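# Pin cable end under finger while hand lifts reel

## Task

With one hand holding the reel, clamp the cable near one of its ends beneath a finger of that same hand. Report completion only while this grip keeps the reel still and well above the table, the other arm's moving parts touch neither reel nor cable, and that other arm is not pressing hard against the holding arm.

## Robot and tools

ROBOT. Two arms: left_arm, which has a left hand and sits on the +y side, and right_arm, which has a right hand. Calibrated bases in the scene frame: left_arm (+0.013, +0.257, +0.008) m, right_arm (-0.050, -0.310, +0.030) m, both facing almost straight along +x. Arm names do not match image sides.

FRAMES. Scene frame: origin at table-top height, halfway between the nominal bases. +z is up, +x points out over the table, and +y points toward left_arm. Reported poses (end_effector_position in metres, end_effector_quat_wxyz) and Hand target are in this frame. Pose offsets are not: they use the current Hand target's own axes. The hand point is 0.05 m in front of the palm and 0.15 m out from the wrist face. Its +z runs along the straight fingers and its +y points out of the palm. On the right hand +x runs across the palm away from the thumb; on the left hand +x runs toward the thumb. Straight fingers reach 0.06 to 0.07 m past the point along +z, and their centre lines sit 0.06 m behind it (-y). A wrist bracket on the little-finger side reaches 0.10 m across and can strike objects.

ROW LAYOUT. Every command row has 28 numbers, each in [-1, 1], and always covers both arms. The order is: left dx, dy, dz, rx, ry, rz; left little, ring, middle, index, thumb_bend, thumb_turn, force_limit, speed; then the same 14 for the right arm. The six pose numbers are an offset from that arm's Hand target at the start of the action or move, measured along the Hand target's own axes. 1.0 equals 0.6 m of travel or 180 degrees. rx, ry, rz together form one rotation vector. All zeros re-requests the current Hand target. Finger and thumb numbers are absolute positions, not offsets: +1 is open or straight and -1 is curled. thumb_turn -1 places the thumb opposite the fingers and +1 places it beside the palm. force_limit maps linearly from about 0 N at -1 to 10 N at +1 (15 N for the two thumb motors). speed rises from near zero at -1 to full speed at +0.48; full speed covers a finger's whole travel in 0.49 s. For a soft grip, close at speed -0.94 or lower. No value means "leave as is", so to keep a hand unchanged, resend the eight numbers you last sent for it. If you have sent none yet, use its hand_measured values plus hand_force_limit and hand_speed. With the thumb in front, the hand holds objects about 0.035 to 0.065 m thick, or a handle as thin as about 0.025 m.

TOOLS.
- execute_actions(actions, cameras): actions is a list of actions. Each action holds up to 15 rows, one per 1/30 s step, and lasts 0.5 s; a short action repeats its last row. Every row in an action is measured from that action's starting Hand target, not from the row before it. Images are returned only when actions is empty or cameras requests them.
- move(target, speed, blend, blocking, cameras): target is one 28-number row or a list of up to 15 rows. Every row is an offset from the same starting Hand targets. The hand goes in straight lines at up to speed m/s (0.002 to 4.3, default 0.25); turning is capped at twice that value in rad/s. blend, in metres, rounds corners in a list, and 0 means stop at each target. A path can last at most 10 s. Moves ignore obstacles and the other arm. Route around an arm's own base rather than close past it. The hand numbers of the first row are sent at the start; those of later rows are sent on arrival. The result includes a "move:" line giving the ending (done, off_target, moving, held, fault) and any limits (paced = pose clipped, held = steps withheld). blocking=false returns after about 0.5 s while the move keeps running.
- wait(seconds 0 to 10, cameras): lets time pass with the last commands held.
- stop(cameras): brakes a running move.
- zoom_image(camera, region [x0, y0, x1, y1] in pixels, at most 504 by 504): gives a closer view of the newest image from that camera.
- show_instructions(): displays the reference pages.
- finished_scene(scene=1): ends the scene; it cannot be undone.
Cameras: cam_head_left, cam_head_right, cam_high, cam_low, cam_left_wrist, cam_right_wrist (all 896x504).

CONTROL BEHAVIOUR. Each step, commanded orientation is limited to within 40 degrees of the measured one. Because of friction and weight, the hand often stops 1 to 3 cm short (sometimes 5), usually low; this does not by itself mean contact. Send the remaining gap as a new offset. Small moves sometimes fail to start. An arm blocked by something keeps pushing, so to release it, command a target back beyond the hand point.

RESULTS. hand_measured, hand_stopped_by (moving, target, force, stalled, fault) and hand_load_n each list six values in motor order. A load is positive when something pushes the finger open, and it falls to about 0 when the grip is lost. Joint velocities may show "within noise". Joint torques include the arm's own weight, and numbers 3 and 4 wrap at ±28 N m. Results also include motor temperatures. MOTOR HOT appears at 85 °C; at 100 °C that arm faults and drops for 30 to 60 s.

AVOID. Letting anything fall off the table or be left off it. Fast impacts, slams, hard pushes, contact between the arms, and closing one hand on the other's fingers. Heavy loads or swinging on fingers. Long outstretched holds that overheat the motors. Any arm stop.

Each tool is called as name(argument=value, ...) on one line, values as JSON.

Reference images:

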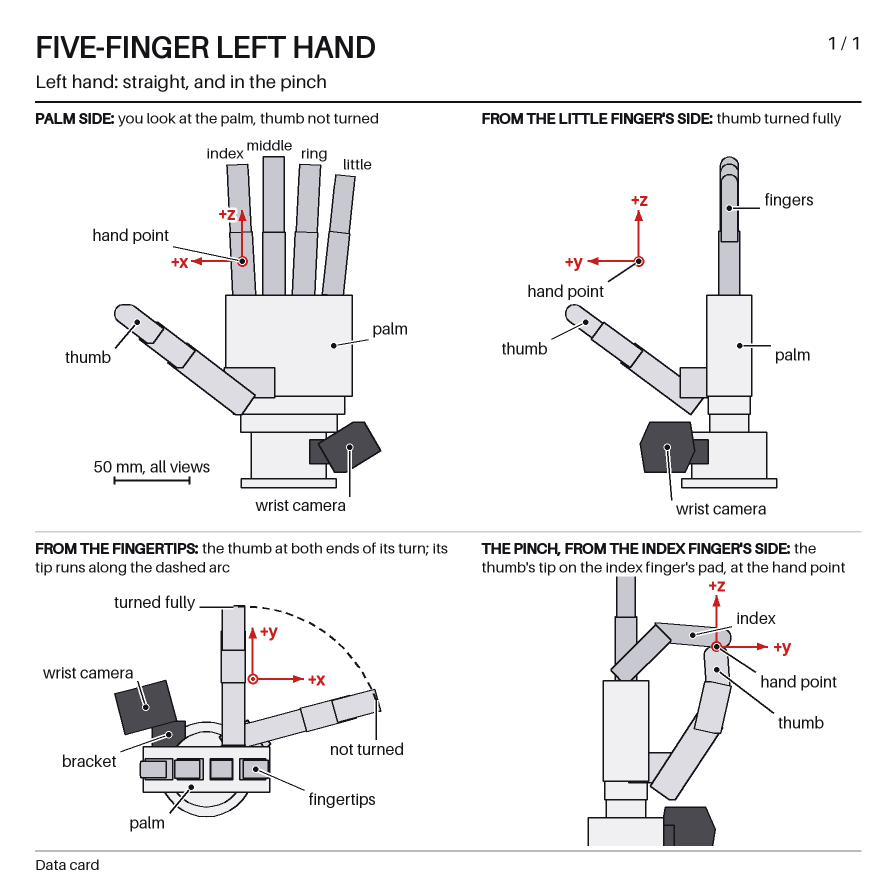

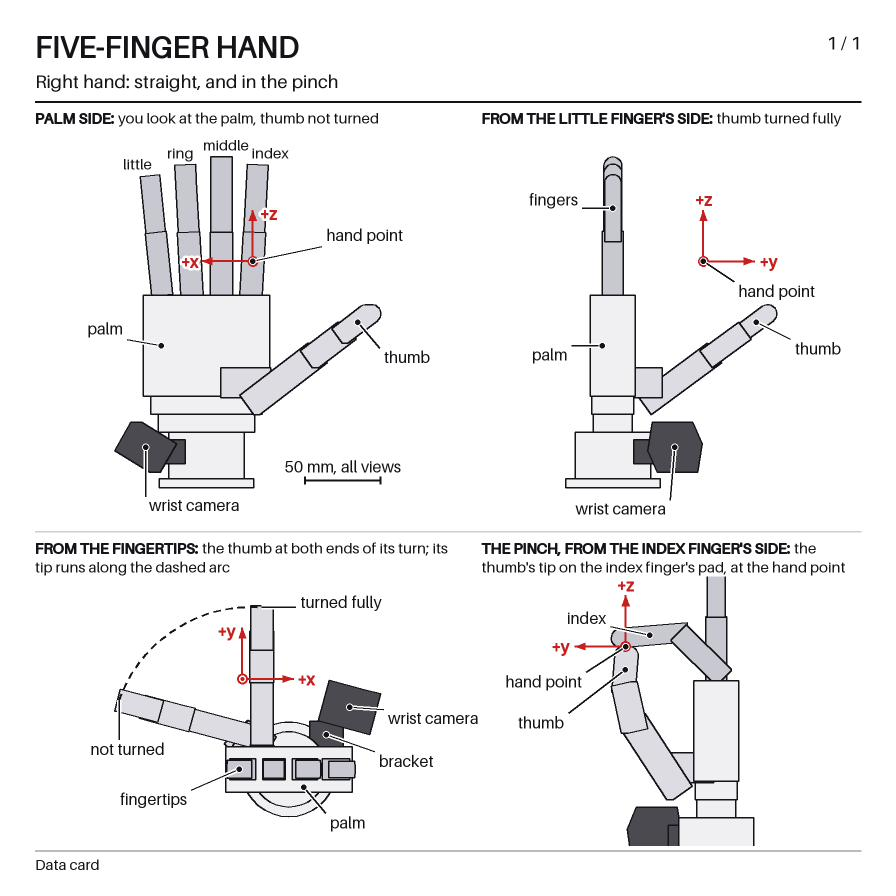

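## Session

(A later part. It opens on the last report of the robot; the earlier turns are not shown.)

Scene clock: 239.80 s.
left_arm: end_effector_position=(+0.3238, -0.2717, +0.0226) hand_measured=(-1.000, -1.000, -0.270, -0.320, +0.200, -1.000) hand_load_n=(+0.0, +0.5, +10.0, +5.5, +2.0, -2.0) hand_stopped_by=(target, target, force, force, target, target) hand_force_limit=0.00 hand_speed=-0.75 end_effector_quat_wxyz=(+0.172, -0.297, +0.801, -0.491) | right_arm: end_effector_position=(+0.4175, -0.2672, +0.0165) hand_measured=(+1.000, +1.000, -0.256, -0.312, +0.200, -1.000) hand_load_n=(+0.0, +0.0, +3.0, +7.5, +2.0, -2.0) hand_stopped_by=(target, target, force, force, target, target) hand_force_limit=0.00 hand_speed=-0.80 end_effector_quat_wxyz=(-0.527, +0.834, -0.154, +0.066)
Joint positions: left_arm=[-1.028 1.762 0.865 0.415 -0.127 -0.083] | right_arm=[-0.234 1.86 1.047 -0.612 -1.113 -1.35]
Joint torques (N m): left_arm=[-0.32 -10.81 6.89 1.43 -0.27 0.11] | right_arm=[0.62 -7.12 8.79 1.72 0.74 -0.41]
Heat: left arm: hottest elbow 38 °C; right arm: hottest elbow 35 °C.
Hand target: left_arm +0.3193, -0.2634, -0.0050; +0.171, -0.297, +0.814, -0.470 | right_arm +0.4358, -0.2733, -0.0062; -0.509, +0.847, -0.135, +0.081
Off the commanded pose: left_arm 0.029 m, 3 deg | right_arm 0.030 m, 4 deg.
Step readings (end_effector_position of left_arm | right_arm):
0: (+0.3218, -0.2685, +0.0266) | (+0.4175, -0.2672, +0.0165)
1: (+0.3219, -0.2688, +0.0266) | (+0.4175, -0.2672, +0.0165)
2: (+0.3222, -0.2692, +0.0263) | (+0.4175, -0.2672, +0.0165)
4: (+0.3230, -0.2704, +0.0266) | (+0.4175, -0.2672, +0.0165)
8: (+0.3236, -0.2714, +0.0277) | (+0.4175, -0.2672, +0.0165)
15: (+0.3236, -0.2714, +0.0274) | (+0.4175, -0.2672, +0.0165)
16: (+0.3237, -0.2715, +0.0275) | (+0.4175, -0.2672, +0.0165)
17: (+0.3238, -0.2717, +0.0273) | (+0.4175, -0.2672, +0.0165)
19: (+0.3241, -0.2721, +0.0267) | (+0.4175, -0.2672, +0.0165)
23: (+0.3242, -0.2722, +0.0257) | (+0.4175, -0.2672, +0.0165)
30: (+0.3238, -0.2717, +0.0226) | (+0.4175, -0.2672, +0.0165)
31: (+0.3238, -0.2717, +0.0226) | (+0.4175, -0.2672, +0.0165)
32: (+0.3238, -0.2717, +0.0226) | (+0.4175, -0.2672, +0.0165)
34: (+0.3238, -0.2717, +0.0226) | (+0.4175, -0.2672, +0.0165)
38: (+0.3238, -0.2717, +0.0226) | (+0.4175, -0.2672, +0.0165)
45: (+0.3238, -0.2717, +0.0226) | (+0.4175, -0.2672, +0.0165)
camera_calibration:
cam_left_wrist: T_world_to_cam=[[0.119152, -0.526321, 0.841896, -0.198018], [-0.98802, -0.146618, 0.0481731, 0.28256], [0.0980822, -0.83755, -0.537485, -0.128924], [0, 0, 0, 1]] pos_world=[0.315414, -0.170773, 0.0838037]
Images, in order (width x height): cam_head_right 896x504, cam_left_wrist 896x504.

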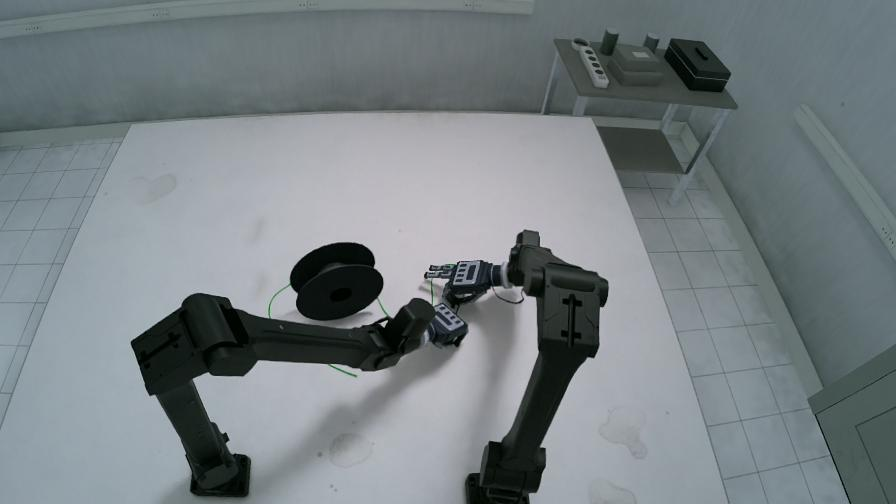

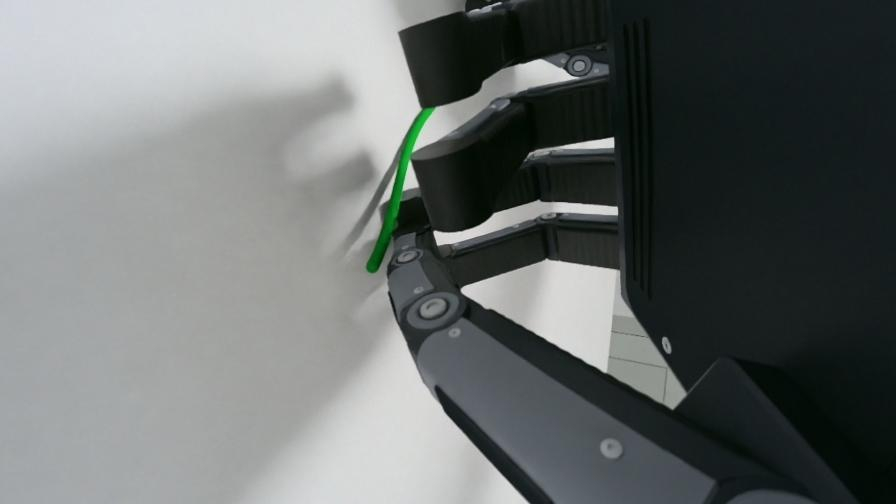

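move(target=[[-0.0107,-0.0802,-0.061,0,0,0,-1,-1,-0.5,-0.5,0.2,-1,0,-0.75,0,-0.0736,-0.0391,0,0,0,1,1,-0.5,-0.5,0.2,-1,0.0,-0.8],[-0.0643,-0.1637,-0.183,0,0,0,-1,-1,-0.5,-0.5,0.2,-1,0,-0.75,0.004,-0.1537,-0.2788,0,0,0,1,1,-0.5,-0.5,0.2,-1,0.0,-0.8]], speed=[0.06,0.2], cameras=["cam_left_wrist","cam_head_right","cam_high","cam_right_wrist"])

zoom_image(camera="cam_high", region=[420, 150, 600, 300])

Scene clock: 252.97 s.
left_arm: end_effector_position=(+0.3187, -0.2087, +0.1379) hand_measured=(-1.000, -1.000, -0.270, -0.320, +0.200, -1.000) hand_load_n=(+0.0, +0.0, +10.0, +5.5, +2.0, -2.0) hand_stopped_by=(target, target, force, force, target, target) hand_force_limit=0.00 hand_speed=-0.75 end_effector_quat_wxyz=(+0.169, -0.299, +0.810, -0.475) | right_arm: end_effector_position=(+0.3895, -0.3655, +0.1383) hand_measured=(+1.000, +1.000, -0.256, -0.312, +0.200, -1.000) hand_load_n=(+0.0, +0.0, +5.0, +8.0, +1.5, -2.5) hand_stopped_by=(target, target, force, force, target, target) hand_force_limit=0.00 hand_speed=-0.80 end_effector_quat_wxyz=(-0.515, +0.842, -0.150, +0.060)
Joint positions: left_arm=[-0.959 1.402 0.847 0.041 -0.067 -0.049] | right_arm=[-0.441 1.747 1.283 -1.383 -1.068 -1.824]
Joint torques (N m): left_arm=[0.21 -10.58 9.78 1.07 -0.01 0.16] | right_arm=[-0.03 -11.52 11.4 -0.64 -0.69 -0.14]
Heat: left arm: hottest elbow 37 °C; right arm: hottest elbow 35 °C.
Hand target: left_arm +0.3193, -0.2034, +0.1349; +0.171, -0.297, +0.814, -0.470 | right_arm +0.4060, -0.3732, +0.1538; -0.509, +0.847, -0.134, +0.081
Off the commanded pose: left_arm 0.006 m, 1 deg | right_arm 0.024 m, 3 deg.
move: off_target (right_arm)
camera_calibration:
cam_left_wrist: T_world_to_cam=[[0.135503, -0.551862, 0.822853, -0.269299], [-0.986918, -0.148411, 0.062986, 0.278344], [0.0873609, -0.820623, -0.564753, -0.00295708], [0, 0, 0, 1]] pos_world=[0.311452, -0.109733, 0.202391]
cam_right_wrist: T_world_to_cam=[[0.0856381, -0.515666, -0.852499, -0.106973], [-0.965976, -0.252556, 0.0557307, 0.278776], [-0.244043, 0.818721, -0.519749, 0.581792], [0, 0, 0, 1]] pos_world=[0.420434, -0.461081, 0.195655]
Images, in order (width x height): cam_head_right 896x504, cam_high 896x504, cam_left_wrist 896x504, cam_right_wrist 896x504.

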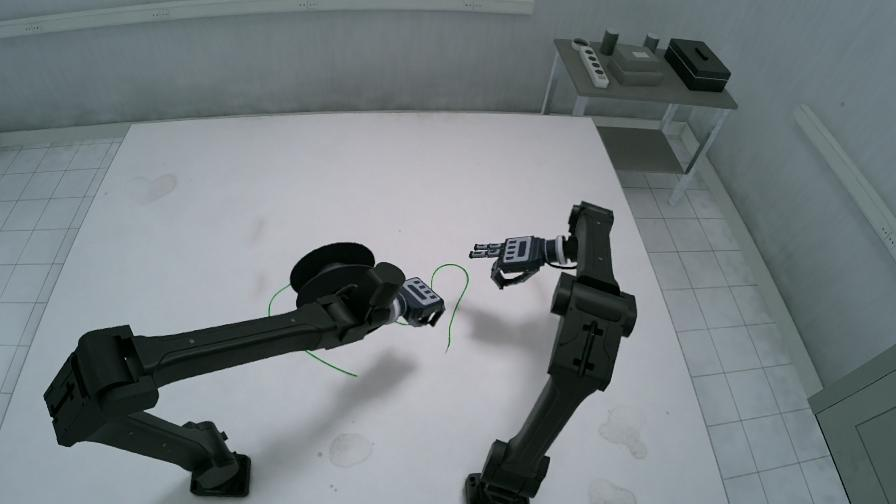

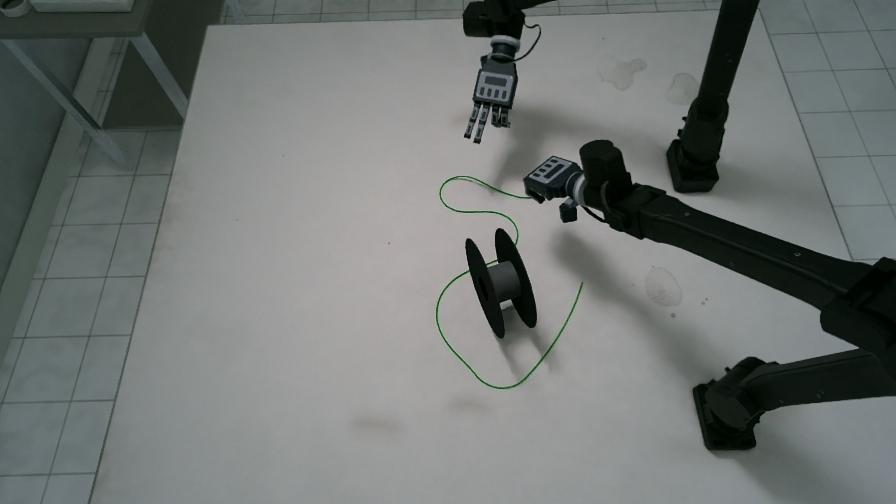

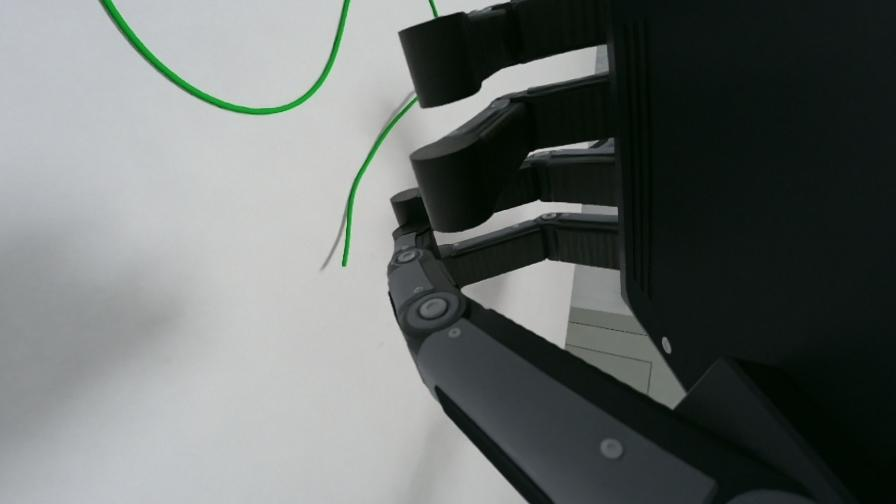

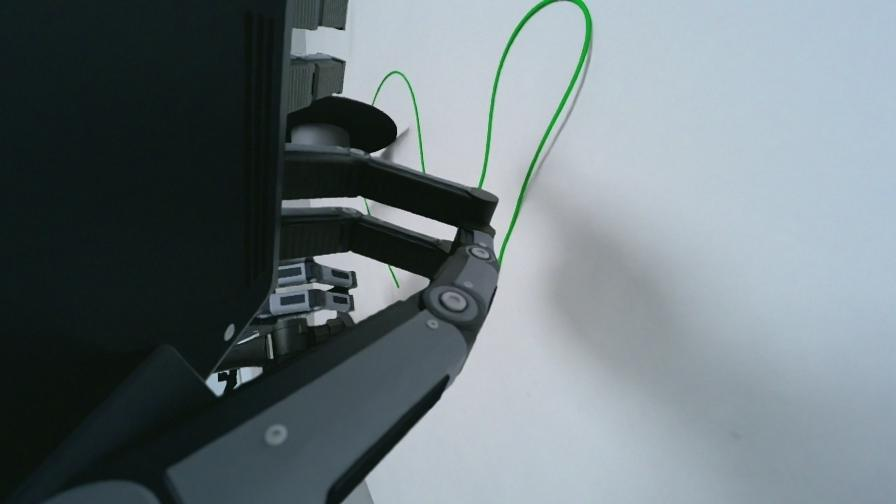

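Scaled by 2.800 from the camera's 896x504 image, which has a finer 1280x720 frame.

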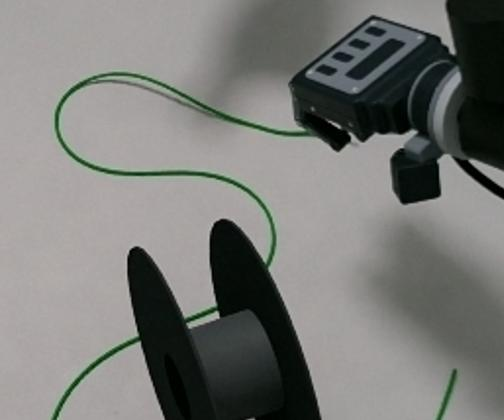

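move(target=[-0.0223,-0.0197,-0.2497,0,0,0,-1,-1,0.3,0.3,0.2,-1,0,0.0,0.0293,0.0373,0.1562,0,0,0,1,1,0.3,0.3,0.2,-1,0.0,0.0], speed=0.2, cameras=["cam_head_right","cam_high","cam_right_wrist"])

zoom_image(camera="cam_high", region=[420, 140, 600, 260])

zoom_image(camera="cam_head_right", region=[400, 240, 520, 370])

Scene clock: 256.37 s.
left_arm: end_effector_position=(+0.2482, -0.1042, +0.2273) hand_measured=(-1.000, -1.000, +0.300, +0.300, +0.200, -1.000) hand_load_n=(+0.0, +0.5, +0.0, +0.0, +0.0, +0.0) hand_stopped_by=(target, target, target, target, target, target) hand_force_limit=0.00 hand_speed=0.00 end_effector_quat_wxyz=(+0.170, -0.297, +0.808, -0.479) | right_arm: end_effector_position=(+0.4461, -0.3115, +0.0914) hand_measured=(+1.000, +1.000, +0.300, +0.300, +0.200, -1.000) hand_load_n=(+0.0, +0.0, +0.0, -0.5, +0.0, +0.0) hand_stopped_by=(target, target, target, target, target, target) hand_force_limit=0.00 hand_speed=0.00 end_effector_quat_wxyz=(-0.508, +0.848, -0.132, +0.081)
Joint positions: left_arm=[-0.947 0.922 0.733 -0.316 -0.054 -0.042] | right_arm=[-0.293 1.808 1.247 -0.976 -1.079 -1.536]
Joint torques (N m): left_arm=[0.5 -3.55 11.26 1.06 0 0.15] | right_arm=[0.21 -11.99 6.56 0.57 -0.87 0]
Heat: left arm: hottest elbow 37 °C; right arm: hottest elbow 35 °C.
Hand target: left_arm +0.2499, -0.1000, +0.2201; +0.171, -0.297, +0.814, -0.470 | right_arm +0.4450, -0.3099, +0.0900; -0.509, +0.847, -0.134, +0.081
Off the commanded pose: left_arm 0.009 m, 1 deg | right_arm 0.002 m, 0 deg.
move: done
camera_calibration:
cam_right_wrist: T_world_to_cam=[[0.134764, -0.536515, -0.83306, -0.15418], [-0.965139, -0.261451, 0.0122515, 0.350555], [-0.224378, 0.802368, -0.553046, 0.516094], [0, 0, 0, 1]] pos_world=[0.474912, -0.405164, 0.152687]
Images, in order (width x height): cam_head_right 896x504, cam_high 896x504, cam_right_wrist 896x504.

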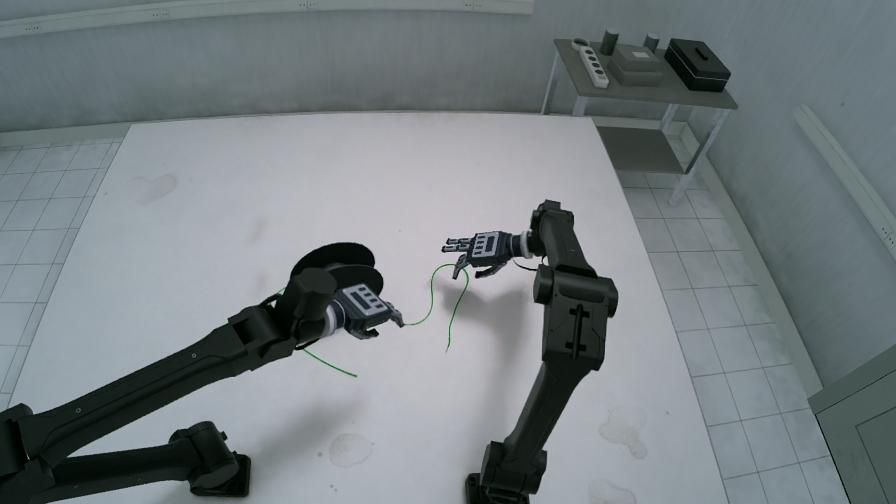

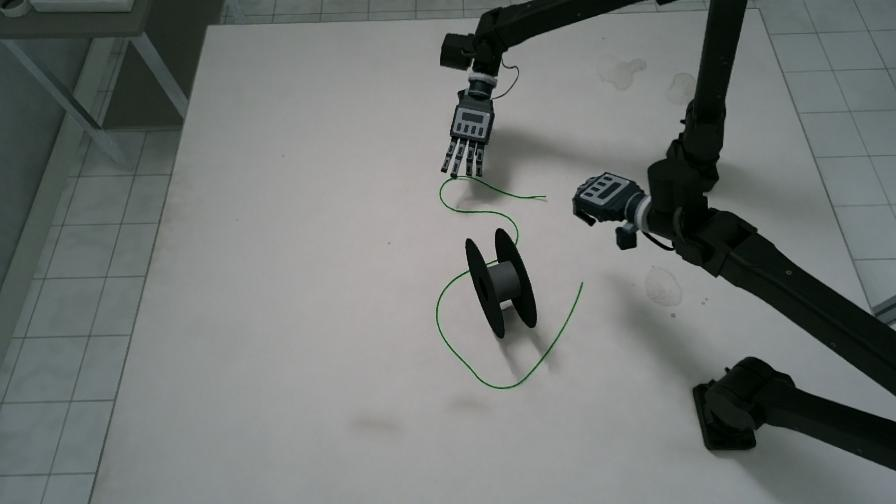

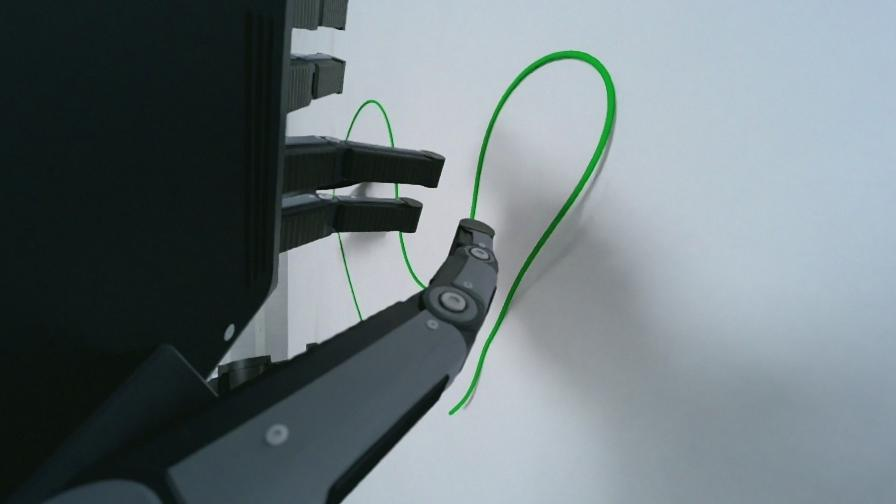

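Scaled by 2.800 from the camera's 896x504 image, which has a finer 1280x720 frame.

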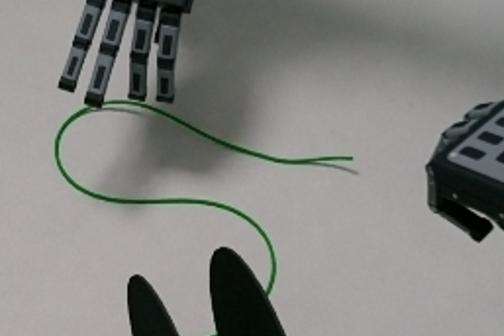

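Scaled by 3.877 from the camera's 896x504 image, which has a finer 1280x720 frame.

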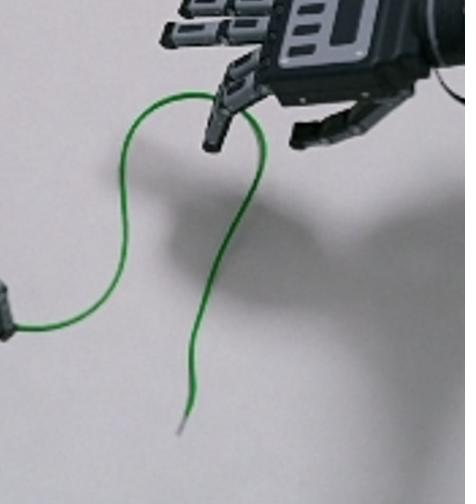

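zoom_image(camera="cam_right_wrist", region=[440, 30, 660, 430])

Scaled by 1.260 from the camera's 896x504 image, which has a finer 1280x720 frame.

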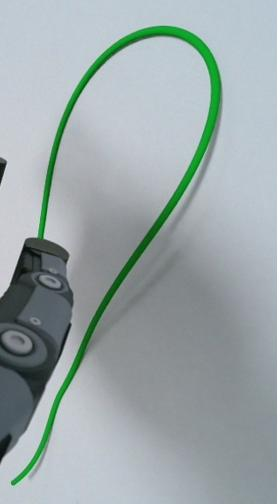

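move(target=[0,0,0,0,0,0,-1,-1,0.3,0.3,0.2,-1,0,0.0,-0.0107,0.076,0.0347,0,0,0,1,1,0.3,0.3,0.2,-1,0.0,0.0], speed=0.08, cameras=["cam_head_right","cam_right_wrist"])

zoom_image(camera="cam_right_wrist", region=[380, 80, 600, 330])

zoom_image(camera="cam_head_right", region=[430, 240, 510, 320])

Scene clock: 259.53 s.
left_arm: end_effector_position=(+0.2482, -0.1042, +0.2273) hand_measured=(-1.000, -1.000, +0.300, +0.300, +0.200, -1.000) hand_load_n=(+0.0, +0.0, +0.0, +0.0, +0.0, +0.0) hand_stopped_by=(target, target, target, target, target, target) hand_force_limit=0.00 hand_speed=0.00 end_effector_quat_wxyz=(+0.170, -0.297, +0.808, -0.479) | right_arm: end_effector_position=(+0.4381, -0.3091, +0.0422) hand_measured=(+1.000, +1.000, +0.300, +0.300, +0.200, -1.000) hand_load_n=(+0.0, +0.0, +0.0, +0.0, +0.0, +0.0) hand_stopped_by=(target, target, target, target, target, target) hand_force_limit=0.00 hand_speed=0.00 end_effector_quat_wxyz=(-0.508, +0.847, -0.134, +0.077)
Joint positions: left_arm=[-0.947 0.922 0.733 -0.316 -0.054 -0.042] | right_arm=[-0.293 1.871 1.184 -0.859 -1.079 -1.536]
Joint torques (N m): left_arm=[0.5 -3.43 11.28 1.06 0 0.15] | right_arm=[-0.44 -11.87 6.08 0.54 -0.88 -0.09]
Heat: left arm: hottest elbow 37 °C; right arm: hottest elbow 35 °C.
Hand target: left_arm +0.2499, -0.1000, +0.2201; +0.171, -0.297, +0.814, -0.470 | right_arm +0.4379, -0.3108, +0.0401; -0.509, +0.847, -0.134, +0.081
Off the commanded pose: left_arm 0.008 m, 1 deg | right_arm 0.003 m, 0 deg.
move: done
camera_calibration:
cam_right_wrist: T_world_to_cam=[[0.126795, -0.534164, -0.835818, -0.1884], [-0.965019, -0.261366, 0.020642, 0.343742], [-0.229481, 0.803963, -0.548618, 0.487674], [0, 0, 0, 1]] pos_world=[0.467518, -0.402866, 0.102983]
Images, in order (width x height): cam_head_right 896x504, cam_right_wrist 896x504.

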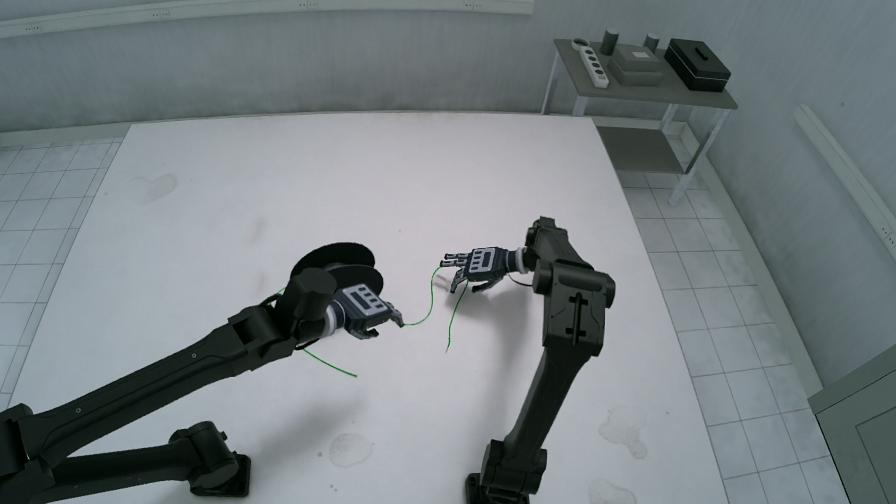

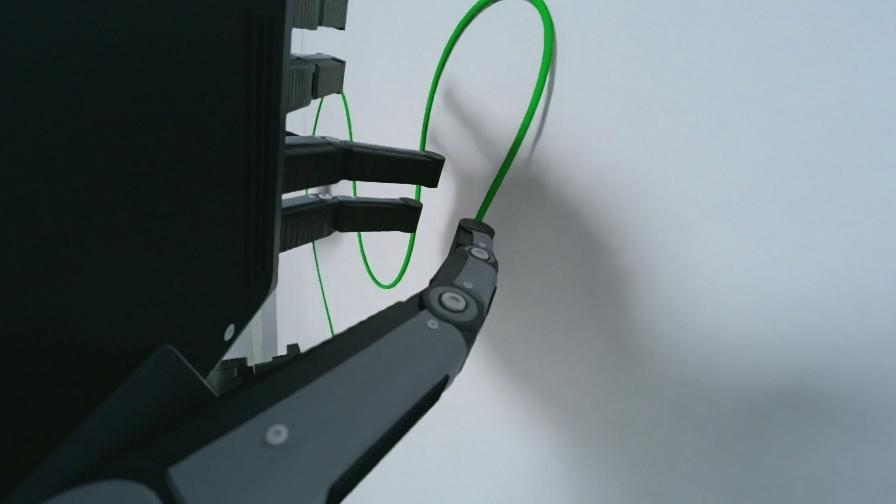

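Scaled by 2.016 from the camera's 896x504 image, which has a finer 1280x720 frame.

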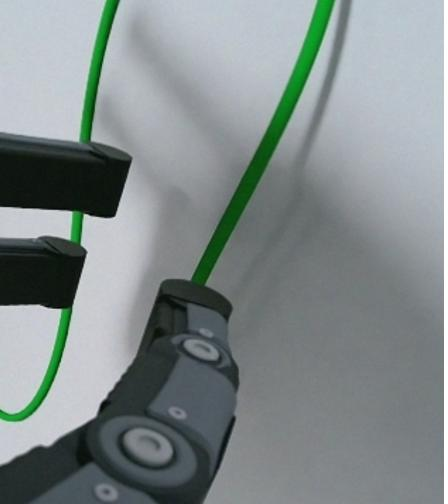

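Scaled by 6.300 from the camera's 896x504 image, which has a finer 1280x720 frame.

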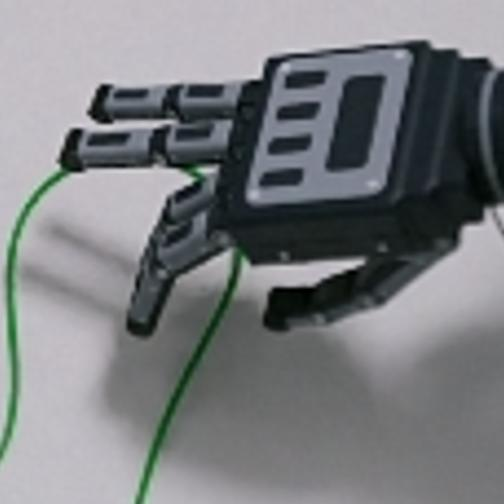

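move(target=[0,0,0,0,0,0,-1,-1,0.3,0.3,0.2,-1,0,0.0,0.001,0.0545,0.0253,0,0,0,1,1,0.3,0.3,0.2,-1,0.0,0.0], speed=0.05, cameras=["cam_head_right","cam_right_wrist"])

zoom_image(camera="cam_right_wrist", region=[380, 80, 600, 330])

zoom_image(camera="cam_head_right", region=[430, 240, 510, 320])

Scene clock: 261.13 s.
left_arm: end_effector_position=(+0.2482, -0.1042, +0.2273) hand_measured=(-1.000, -1.000, +0.300, +0.300, +0.200, -1.000) hand_load_n=(+0.0, +0.0, +0.0, +0.0, +0.0, +0.0) hand_stopped_by=(target, target, target, target, target, target) hand_force_limit=0.00 hand_speed=0.00 end_effector_quat_wxyz=(+0.170, -0.297, +0.808, -0.479) | right_arm: end_effector_position=(+0.4399, -0.3082, +0.0202) hand_measured=(+1.000, +1.000, +0.300, +0.300, +0.200, -1.000) hand_load_n=(+0.0, +0.0, +0.0, +0.0, +0.5, +0.0) hand_stopped_by=(target, target, target, target, target, target) hand_force_limit=0.00 hand_speed=0.00 end_effector_quat_wxyz=(-0.513, +0.844, -0.133, +0.080)
Joint positions: left_arm=[-0.947 0.922 0.733 -0.316 -0.054 -0.042] | right_arm=[-0.294 1.912 1.171 -0.799 -1.092 -1.536]
Joint torques (N m): left_arm=[0.44 -3.43 11.26 1.07 0.01 0.15] | right_arm=[-0.62 -10.17 5.46 1.11 -0.37 -0.17]
Heat: left arm: hottest elbow 37 °C; right arm: hottest elbow 35 °C.
Hand target: left_arm +0.2499, -0.1000, +0.2201; +0.171, -0.297, +0.814, -0.470 | right_arm +0.4380, -0.3130, +0.0041; -0.509, +0.847, -0.134, +0.081
Off the commanded pose: left_arm 0.008 m, 1 deg | right_arm 0.017 m, 1 deg.
move: off_target (right_arm)
camera_calibration:
cam_right_wrist: T_world_to_cam=[[0.133213, -0.524983, -0.840623, -0.206405], [-0.965361, -0.260733, 0.00985191, 0.34667], [-0.22435, 0.810192, -0.541531, 0.474951], [0, 0, 0, 1]] pos_world=[0.468712, -0.402772, 0.0802762]
Images, in order (width x height): cam_head_right 896x504, cam_right_wrist 896x504.

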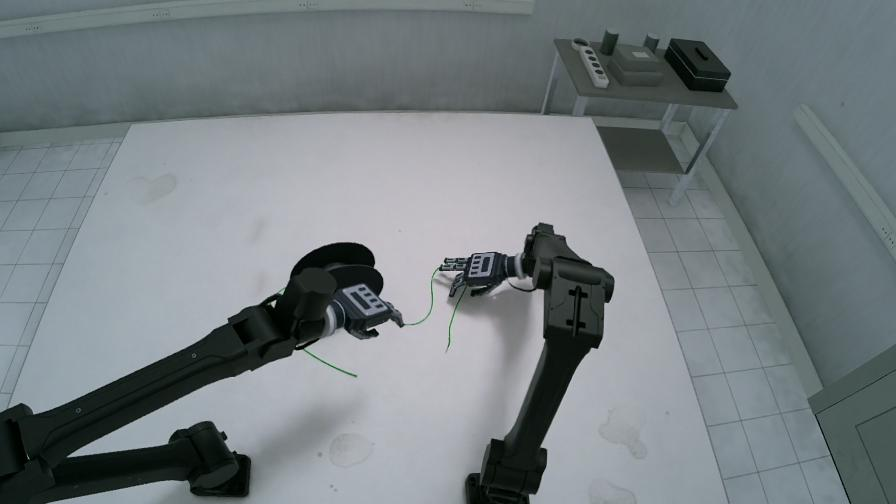

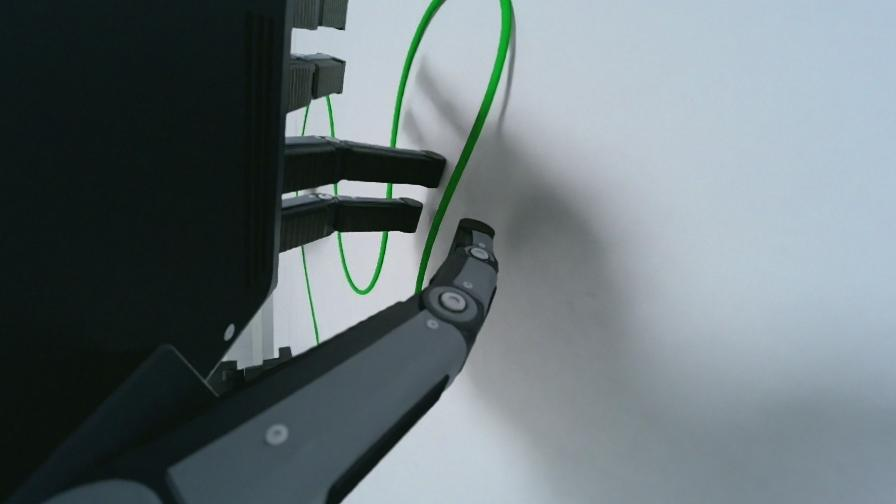

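Scaled by 2.016 from the camera's 896x504 image, which has a finer 1280x720 frame.

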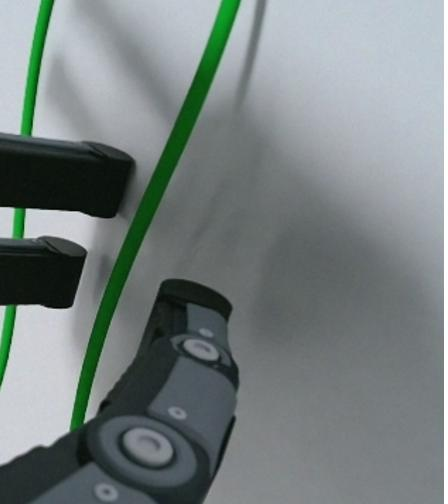

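Scaled by 6.300 from the camera's 896x504 image, which has a finer 1280x720 frame.

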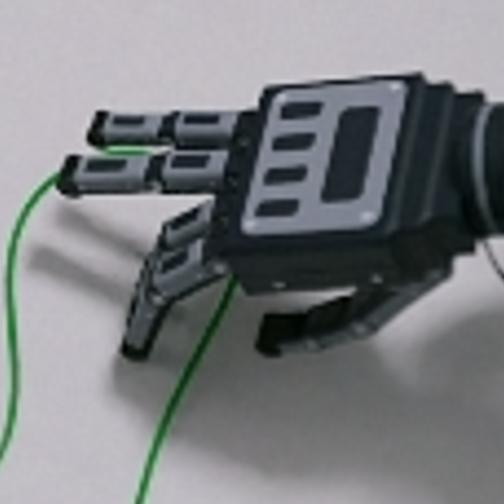

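execute_actions(actions=[[[0,0,0,0,0,0,-1,-1,0.3,0.3,0.2,-1,0,0.0,0,0.003,0.002,0,0,0,1,1,0.0,0.0,0.2,-1,0.0,-0.6]],[[0,0,0,0,0,0,-1,-1,0.3,0.3,0.2,-1,0,0.0,0,0,0,0,0,0,1,1,-0.5,-0.5,0.2,-1,0.0,-0.75]],[[0,0,0,0,0,0,-1,-1,0.3,0.3,0.2,-1,0,0.0,0,0,0,0,0,0,1,1,-0.5,-0.5,0.2,-1,0.0,-0.75]]], cameras=["cam_head_right","cam_right_wrist"])

zoom_image(camera="cam_right_wrist", region=[380, 80, 600, 330])

zoom_image(camera="cam_head_right", region=[430, 240, 510, 320])

Scene clock: 263.57 s.
left_arm: end_effector_position=(+0.2482, -0.1042, +0.2273) hand_measured=(-1.000, -1.000, +0.300, +0.300, +0.200, -1.000) hand_load_n=(+0.0, +0.0, +0.0, +0.0, +0.0, +0.0) hand_stopped_by=(target, target, target, target, target, target) hand_force_limit=0.00 hand_speed=0.00 end_effector_quat_wxyz=(+0.170, -0.297, +0.808, -0.479) | right_arm: end_effector_position=(+0.4437, -0.3055, +0.0181) hand_measured=(+1.000, +1.000, -0.226, -0.250, +0.202, -1.000) hand_load_n=(+0.0, +0.0, +6.0, +4.5, +5.0, +0.5) hand_stopped_by=(target, target, force, force, target, target) hand_force_limit=0.00 hand_speed=-0.75 end_effector_quat_wxyz=(-0.516, +0.843, -0.127, +0.085)
Joint positions: left_arm=[-0.947 0.922 0.733 -0.316 -0.054 -0.042] | right_arm=[-0.289 1.919 1.171 -0.778 -1.101 -1.536]
Joint torques (N m): left_arm=[0.5 -3.49 11.28 1.09 -0.01 0.15] | right_arm=[-1.08 -10.46 5.34 0.59 -0.02 -0.15]
Heat: left arm: hottest elbow 37 °C; right arm: hottest elbow 35 °C.
Hand target: left_arm +0.2499, -0.1000, +0.2201; +0.171, -0.297, +0.814, -0.470 | right_arm +0.4380, -0.3127, +0.0018; -0.509, +0.847, -0.134, +0.081
Off the commanded pose: left_arm 0.008 m, 1 deg | right_arm 0.019 m, 1 deg.
Step readings (end_effector_position of left_arm | right_arm):
0: (+0.2482, -0.1042, +0.2273) | (+0.4399, -0.3082, +0.0202)
1: (+0.2482, -0.1042, +0.2273) | (+0.4399, -0.3082, +0.0201)
2: (+0.2482, -0.1042, +0.2273) | (+0.4400, -0.3082, +0.0201)
4: (+0.2482, -0.1042, +0.2273) | (+0.4411, -0.3077, +0.0199)
8: (+0.2482, -0.1042, +0.2273) | (+0.4433, -0.3048, +0.0207)
15: (+0.2482, -0.1042, +0.2273) | (+0.4438, -0.3046, +0.0208)
16: (+0.2482, -0.1042, +0.2273) | (+0.4438, -0.3046, +0.0208)
17: (+0.2482, -0.1042, +0.2273) | (+0.4438, -0.3046, +0.0208)
19: (+0.2482, -0.1042, +0.2273) | (+0.4440, -0.3047, +0.0208)
23: (+0.2482, -0.1042, +0.2273) | (+0.4439, -0.3051, +0.0199)
30: (+0.2482, -0.1042, +0.2273) | (+0.4437, -0.3055, +0.0181)
31: (+0.2482, -0.1042, +0.2273) | (+0.4437, -0.3055, +0.0181)
32: (+0.2482, -0.1042, +0.2273) | (+0.4437, -0.3055, +0.0181)
34: (+0.2482, -0.1042, +0.2273) | (+0.4437, -0.3055, +0.0181)
38: (+0.2482, -0.1042, +0.2273) | (+0.4437, -0.3055, +0.0181)
45: (+0.2482, -0.1042, +0.2273) | (+0.4437, -0.3055, +0.0181)
camera_calibration:
cam_right_wrist: T_world_to_cam=[[0.150016, -0.520657, -0.840483, -0.213404], [-0.963877, -0.266254, -0.007103, 0.348991], [-0.220083, 0.811187, -0.541792, 0.470771], [0, 0, 0, 1]] pos_world=[0.472007, -0.400074, 0.0781764]
Images, in order (width x height): cam_head_right 896x504, cam_right_wrist 896x504.

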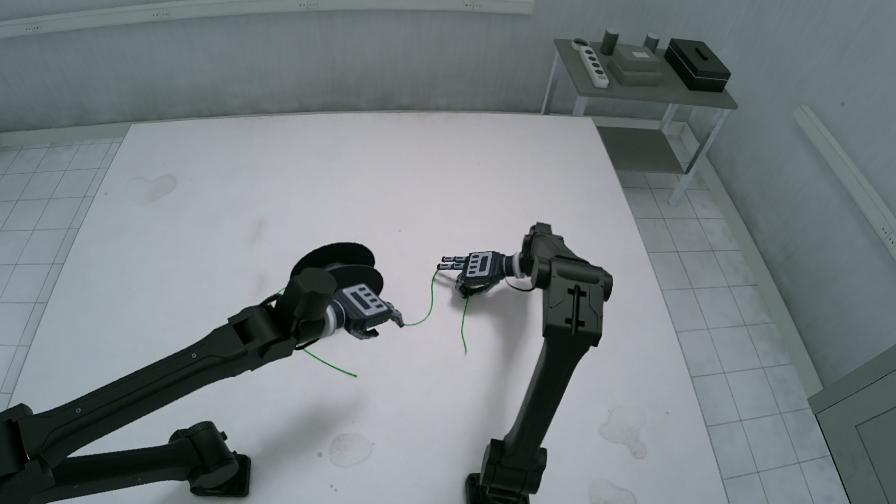

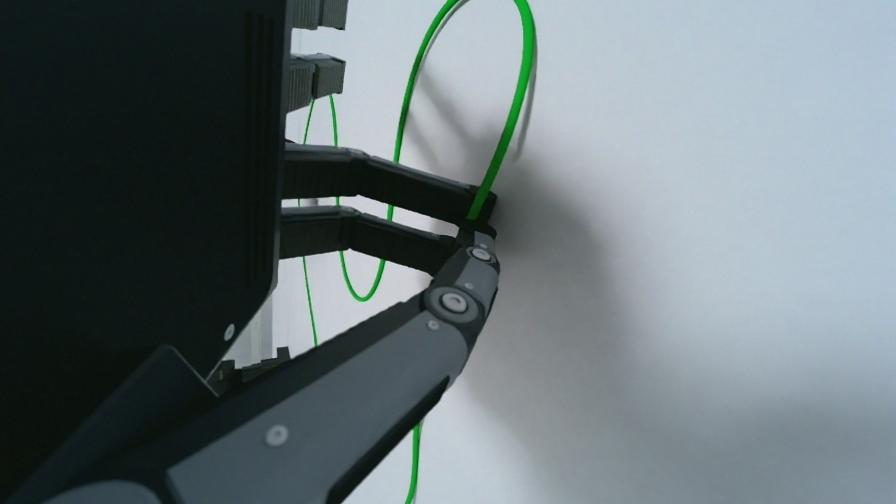

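Scaled by 2.016 from the camera's 896x504 image, which has a finer 1280x720 frame.

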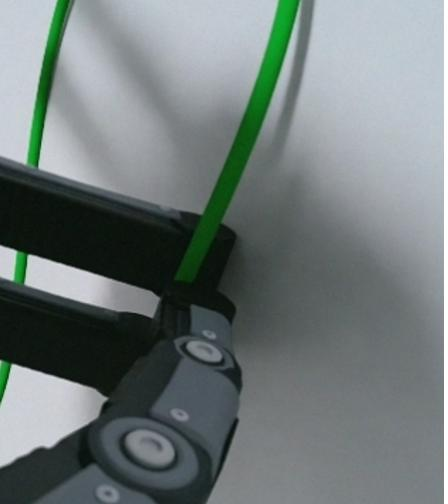

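Scaled by 6.300 from the camera's 896x504 image, which has a finer 1280x720 frame.

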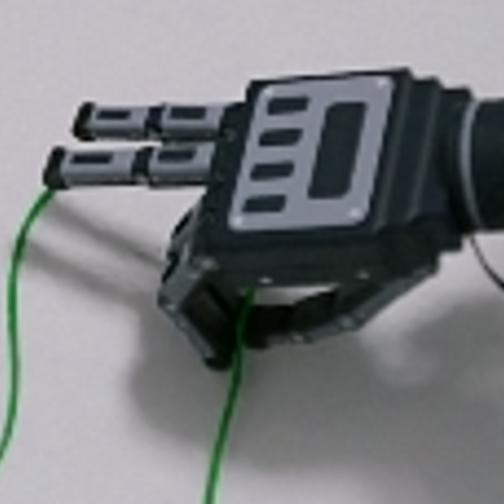

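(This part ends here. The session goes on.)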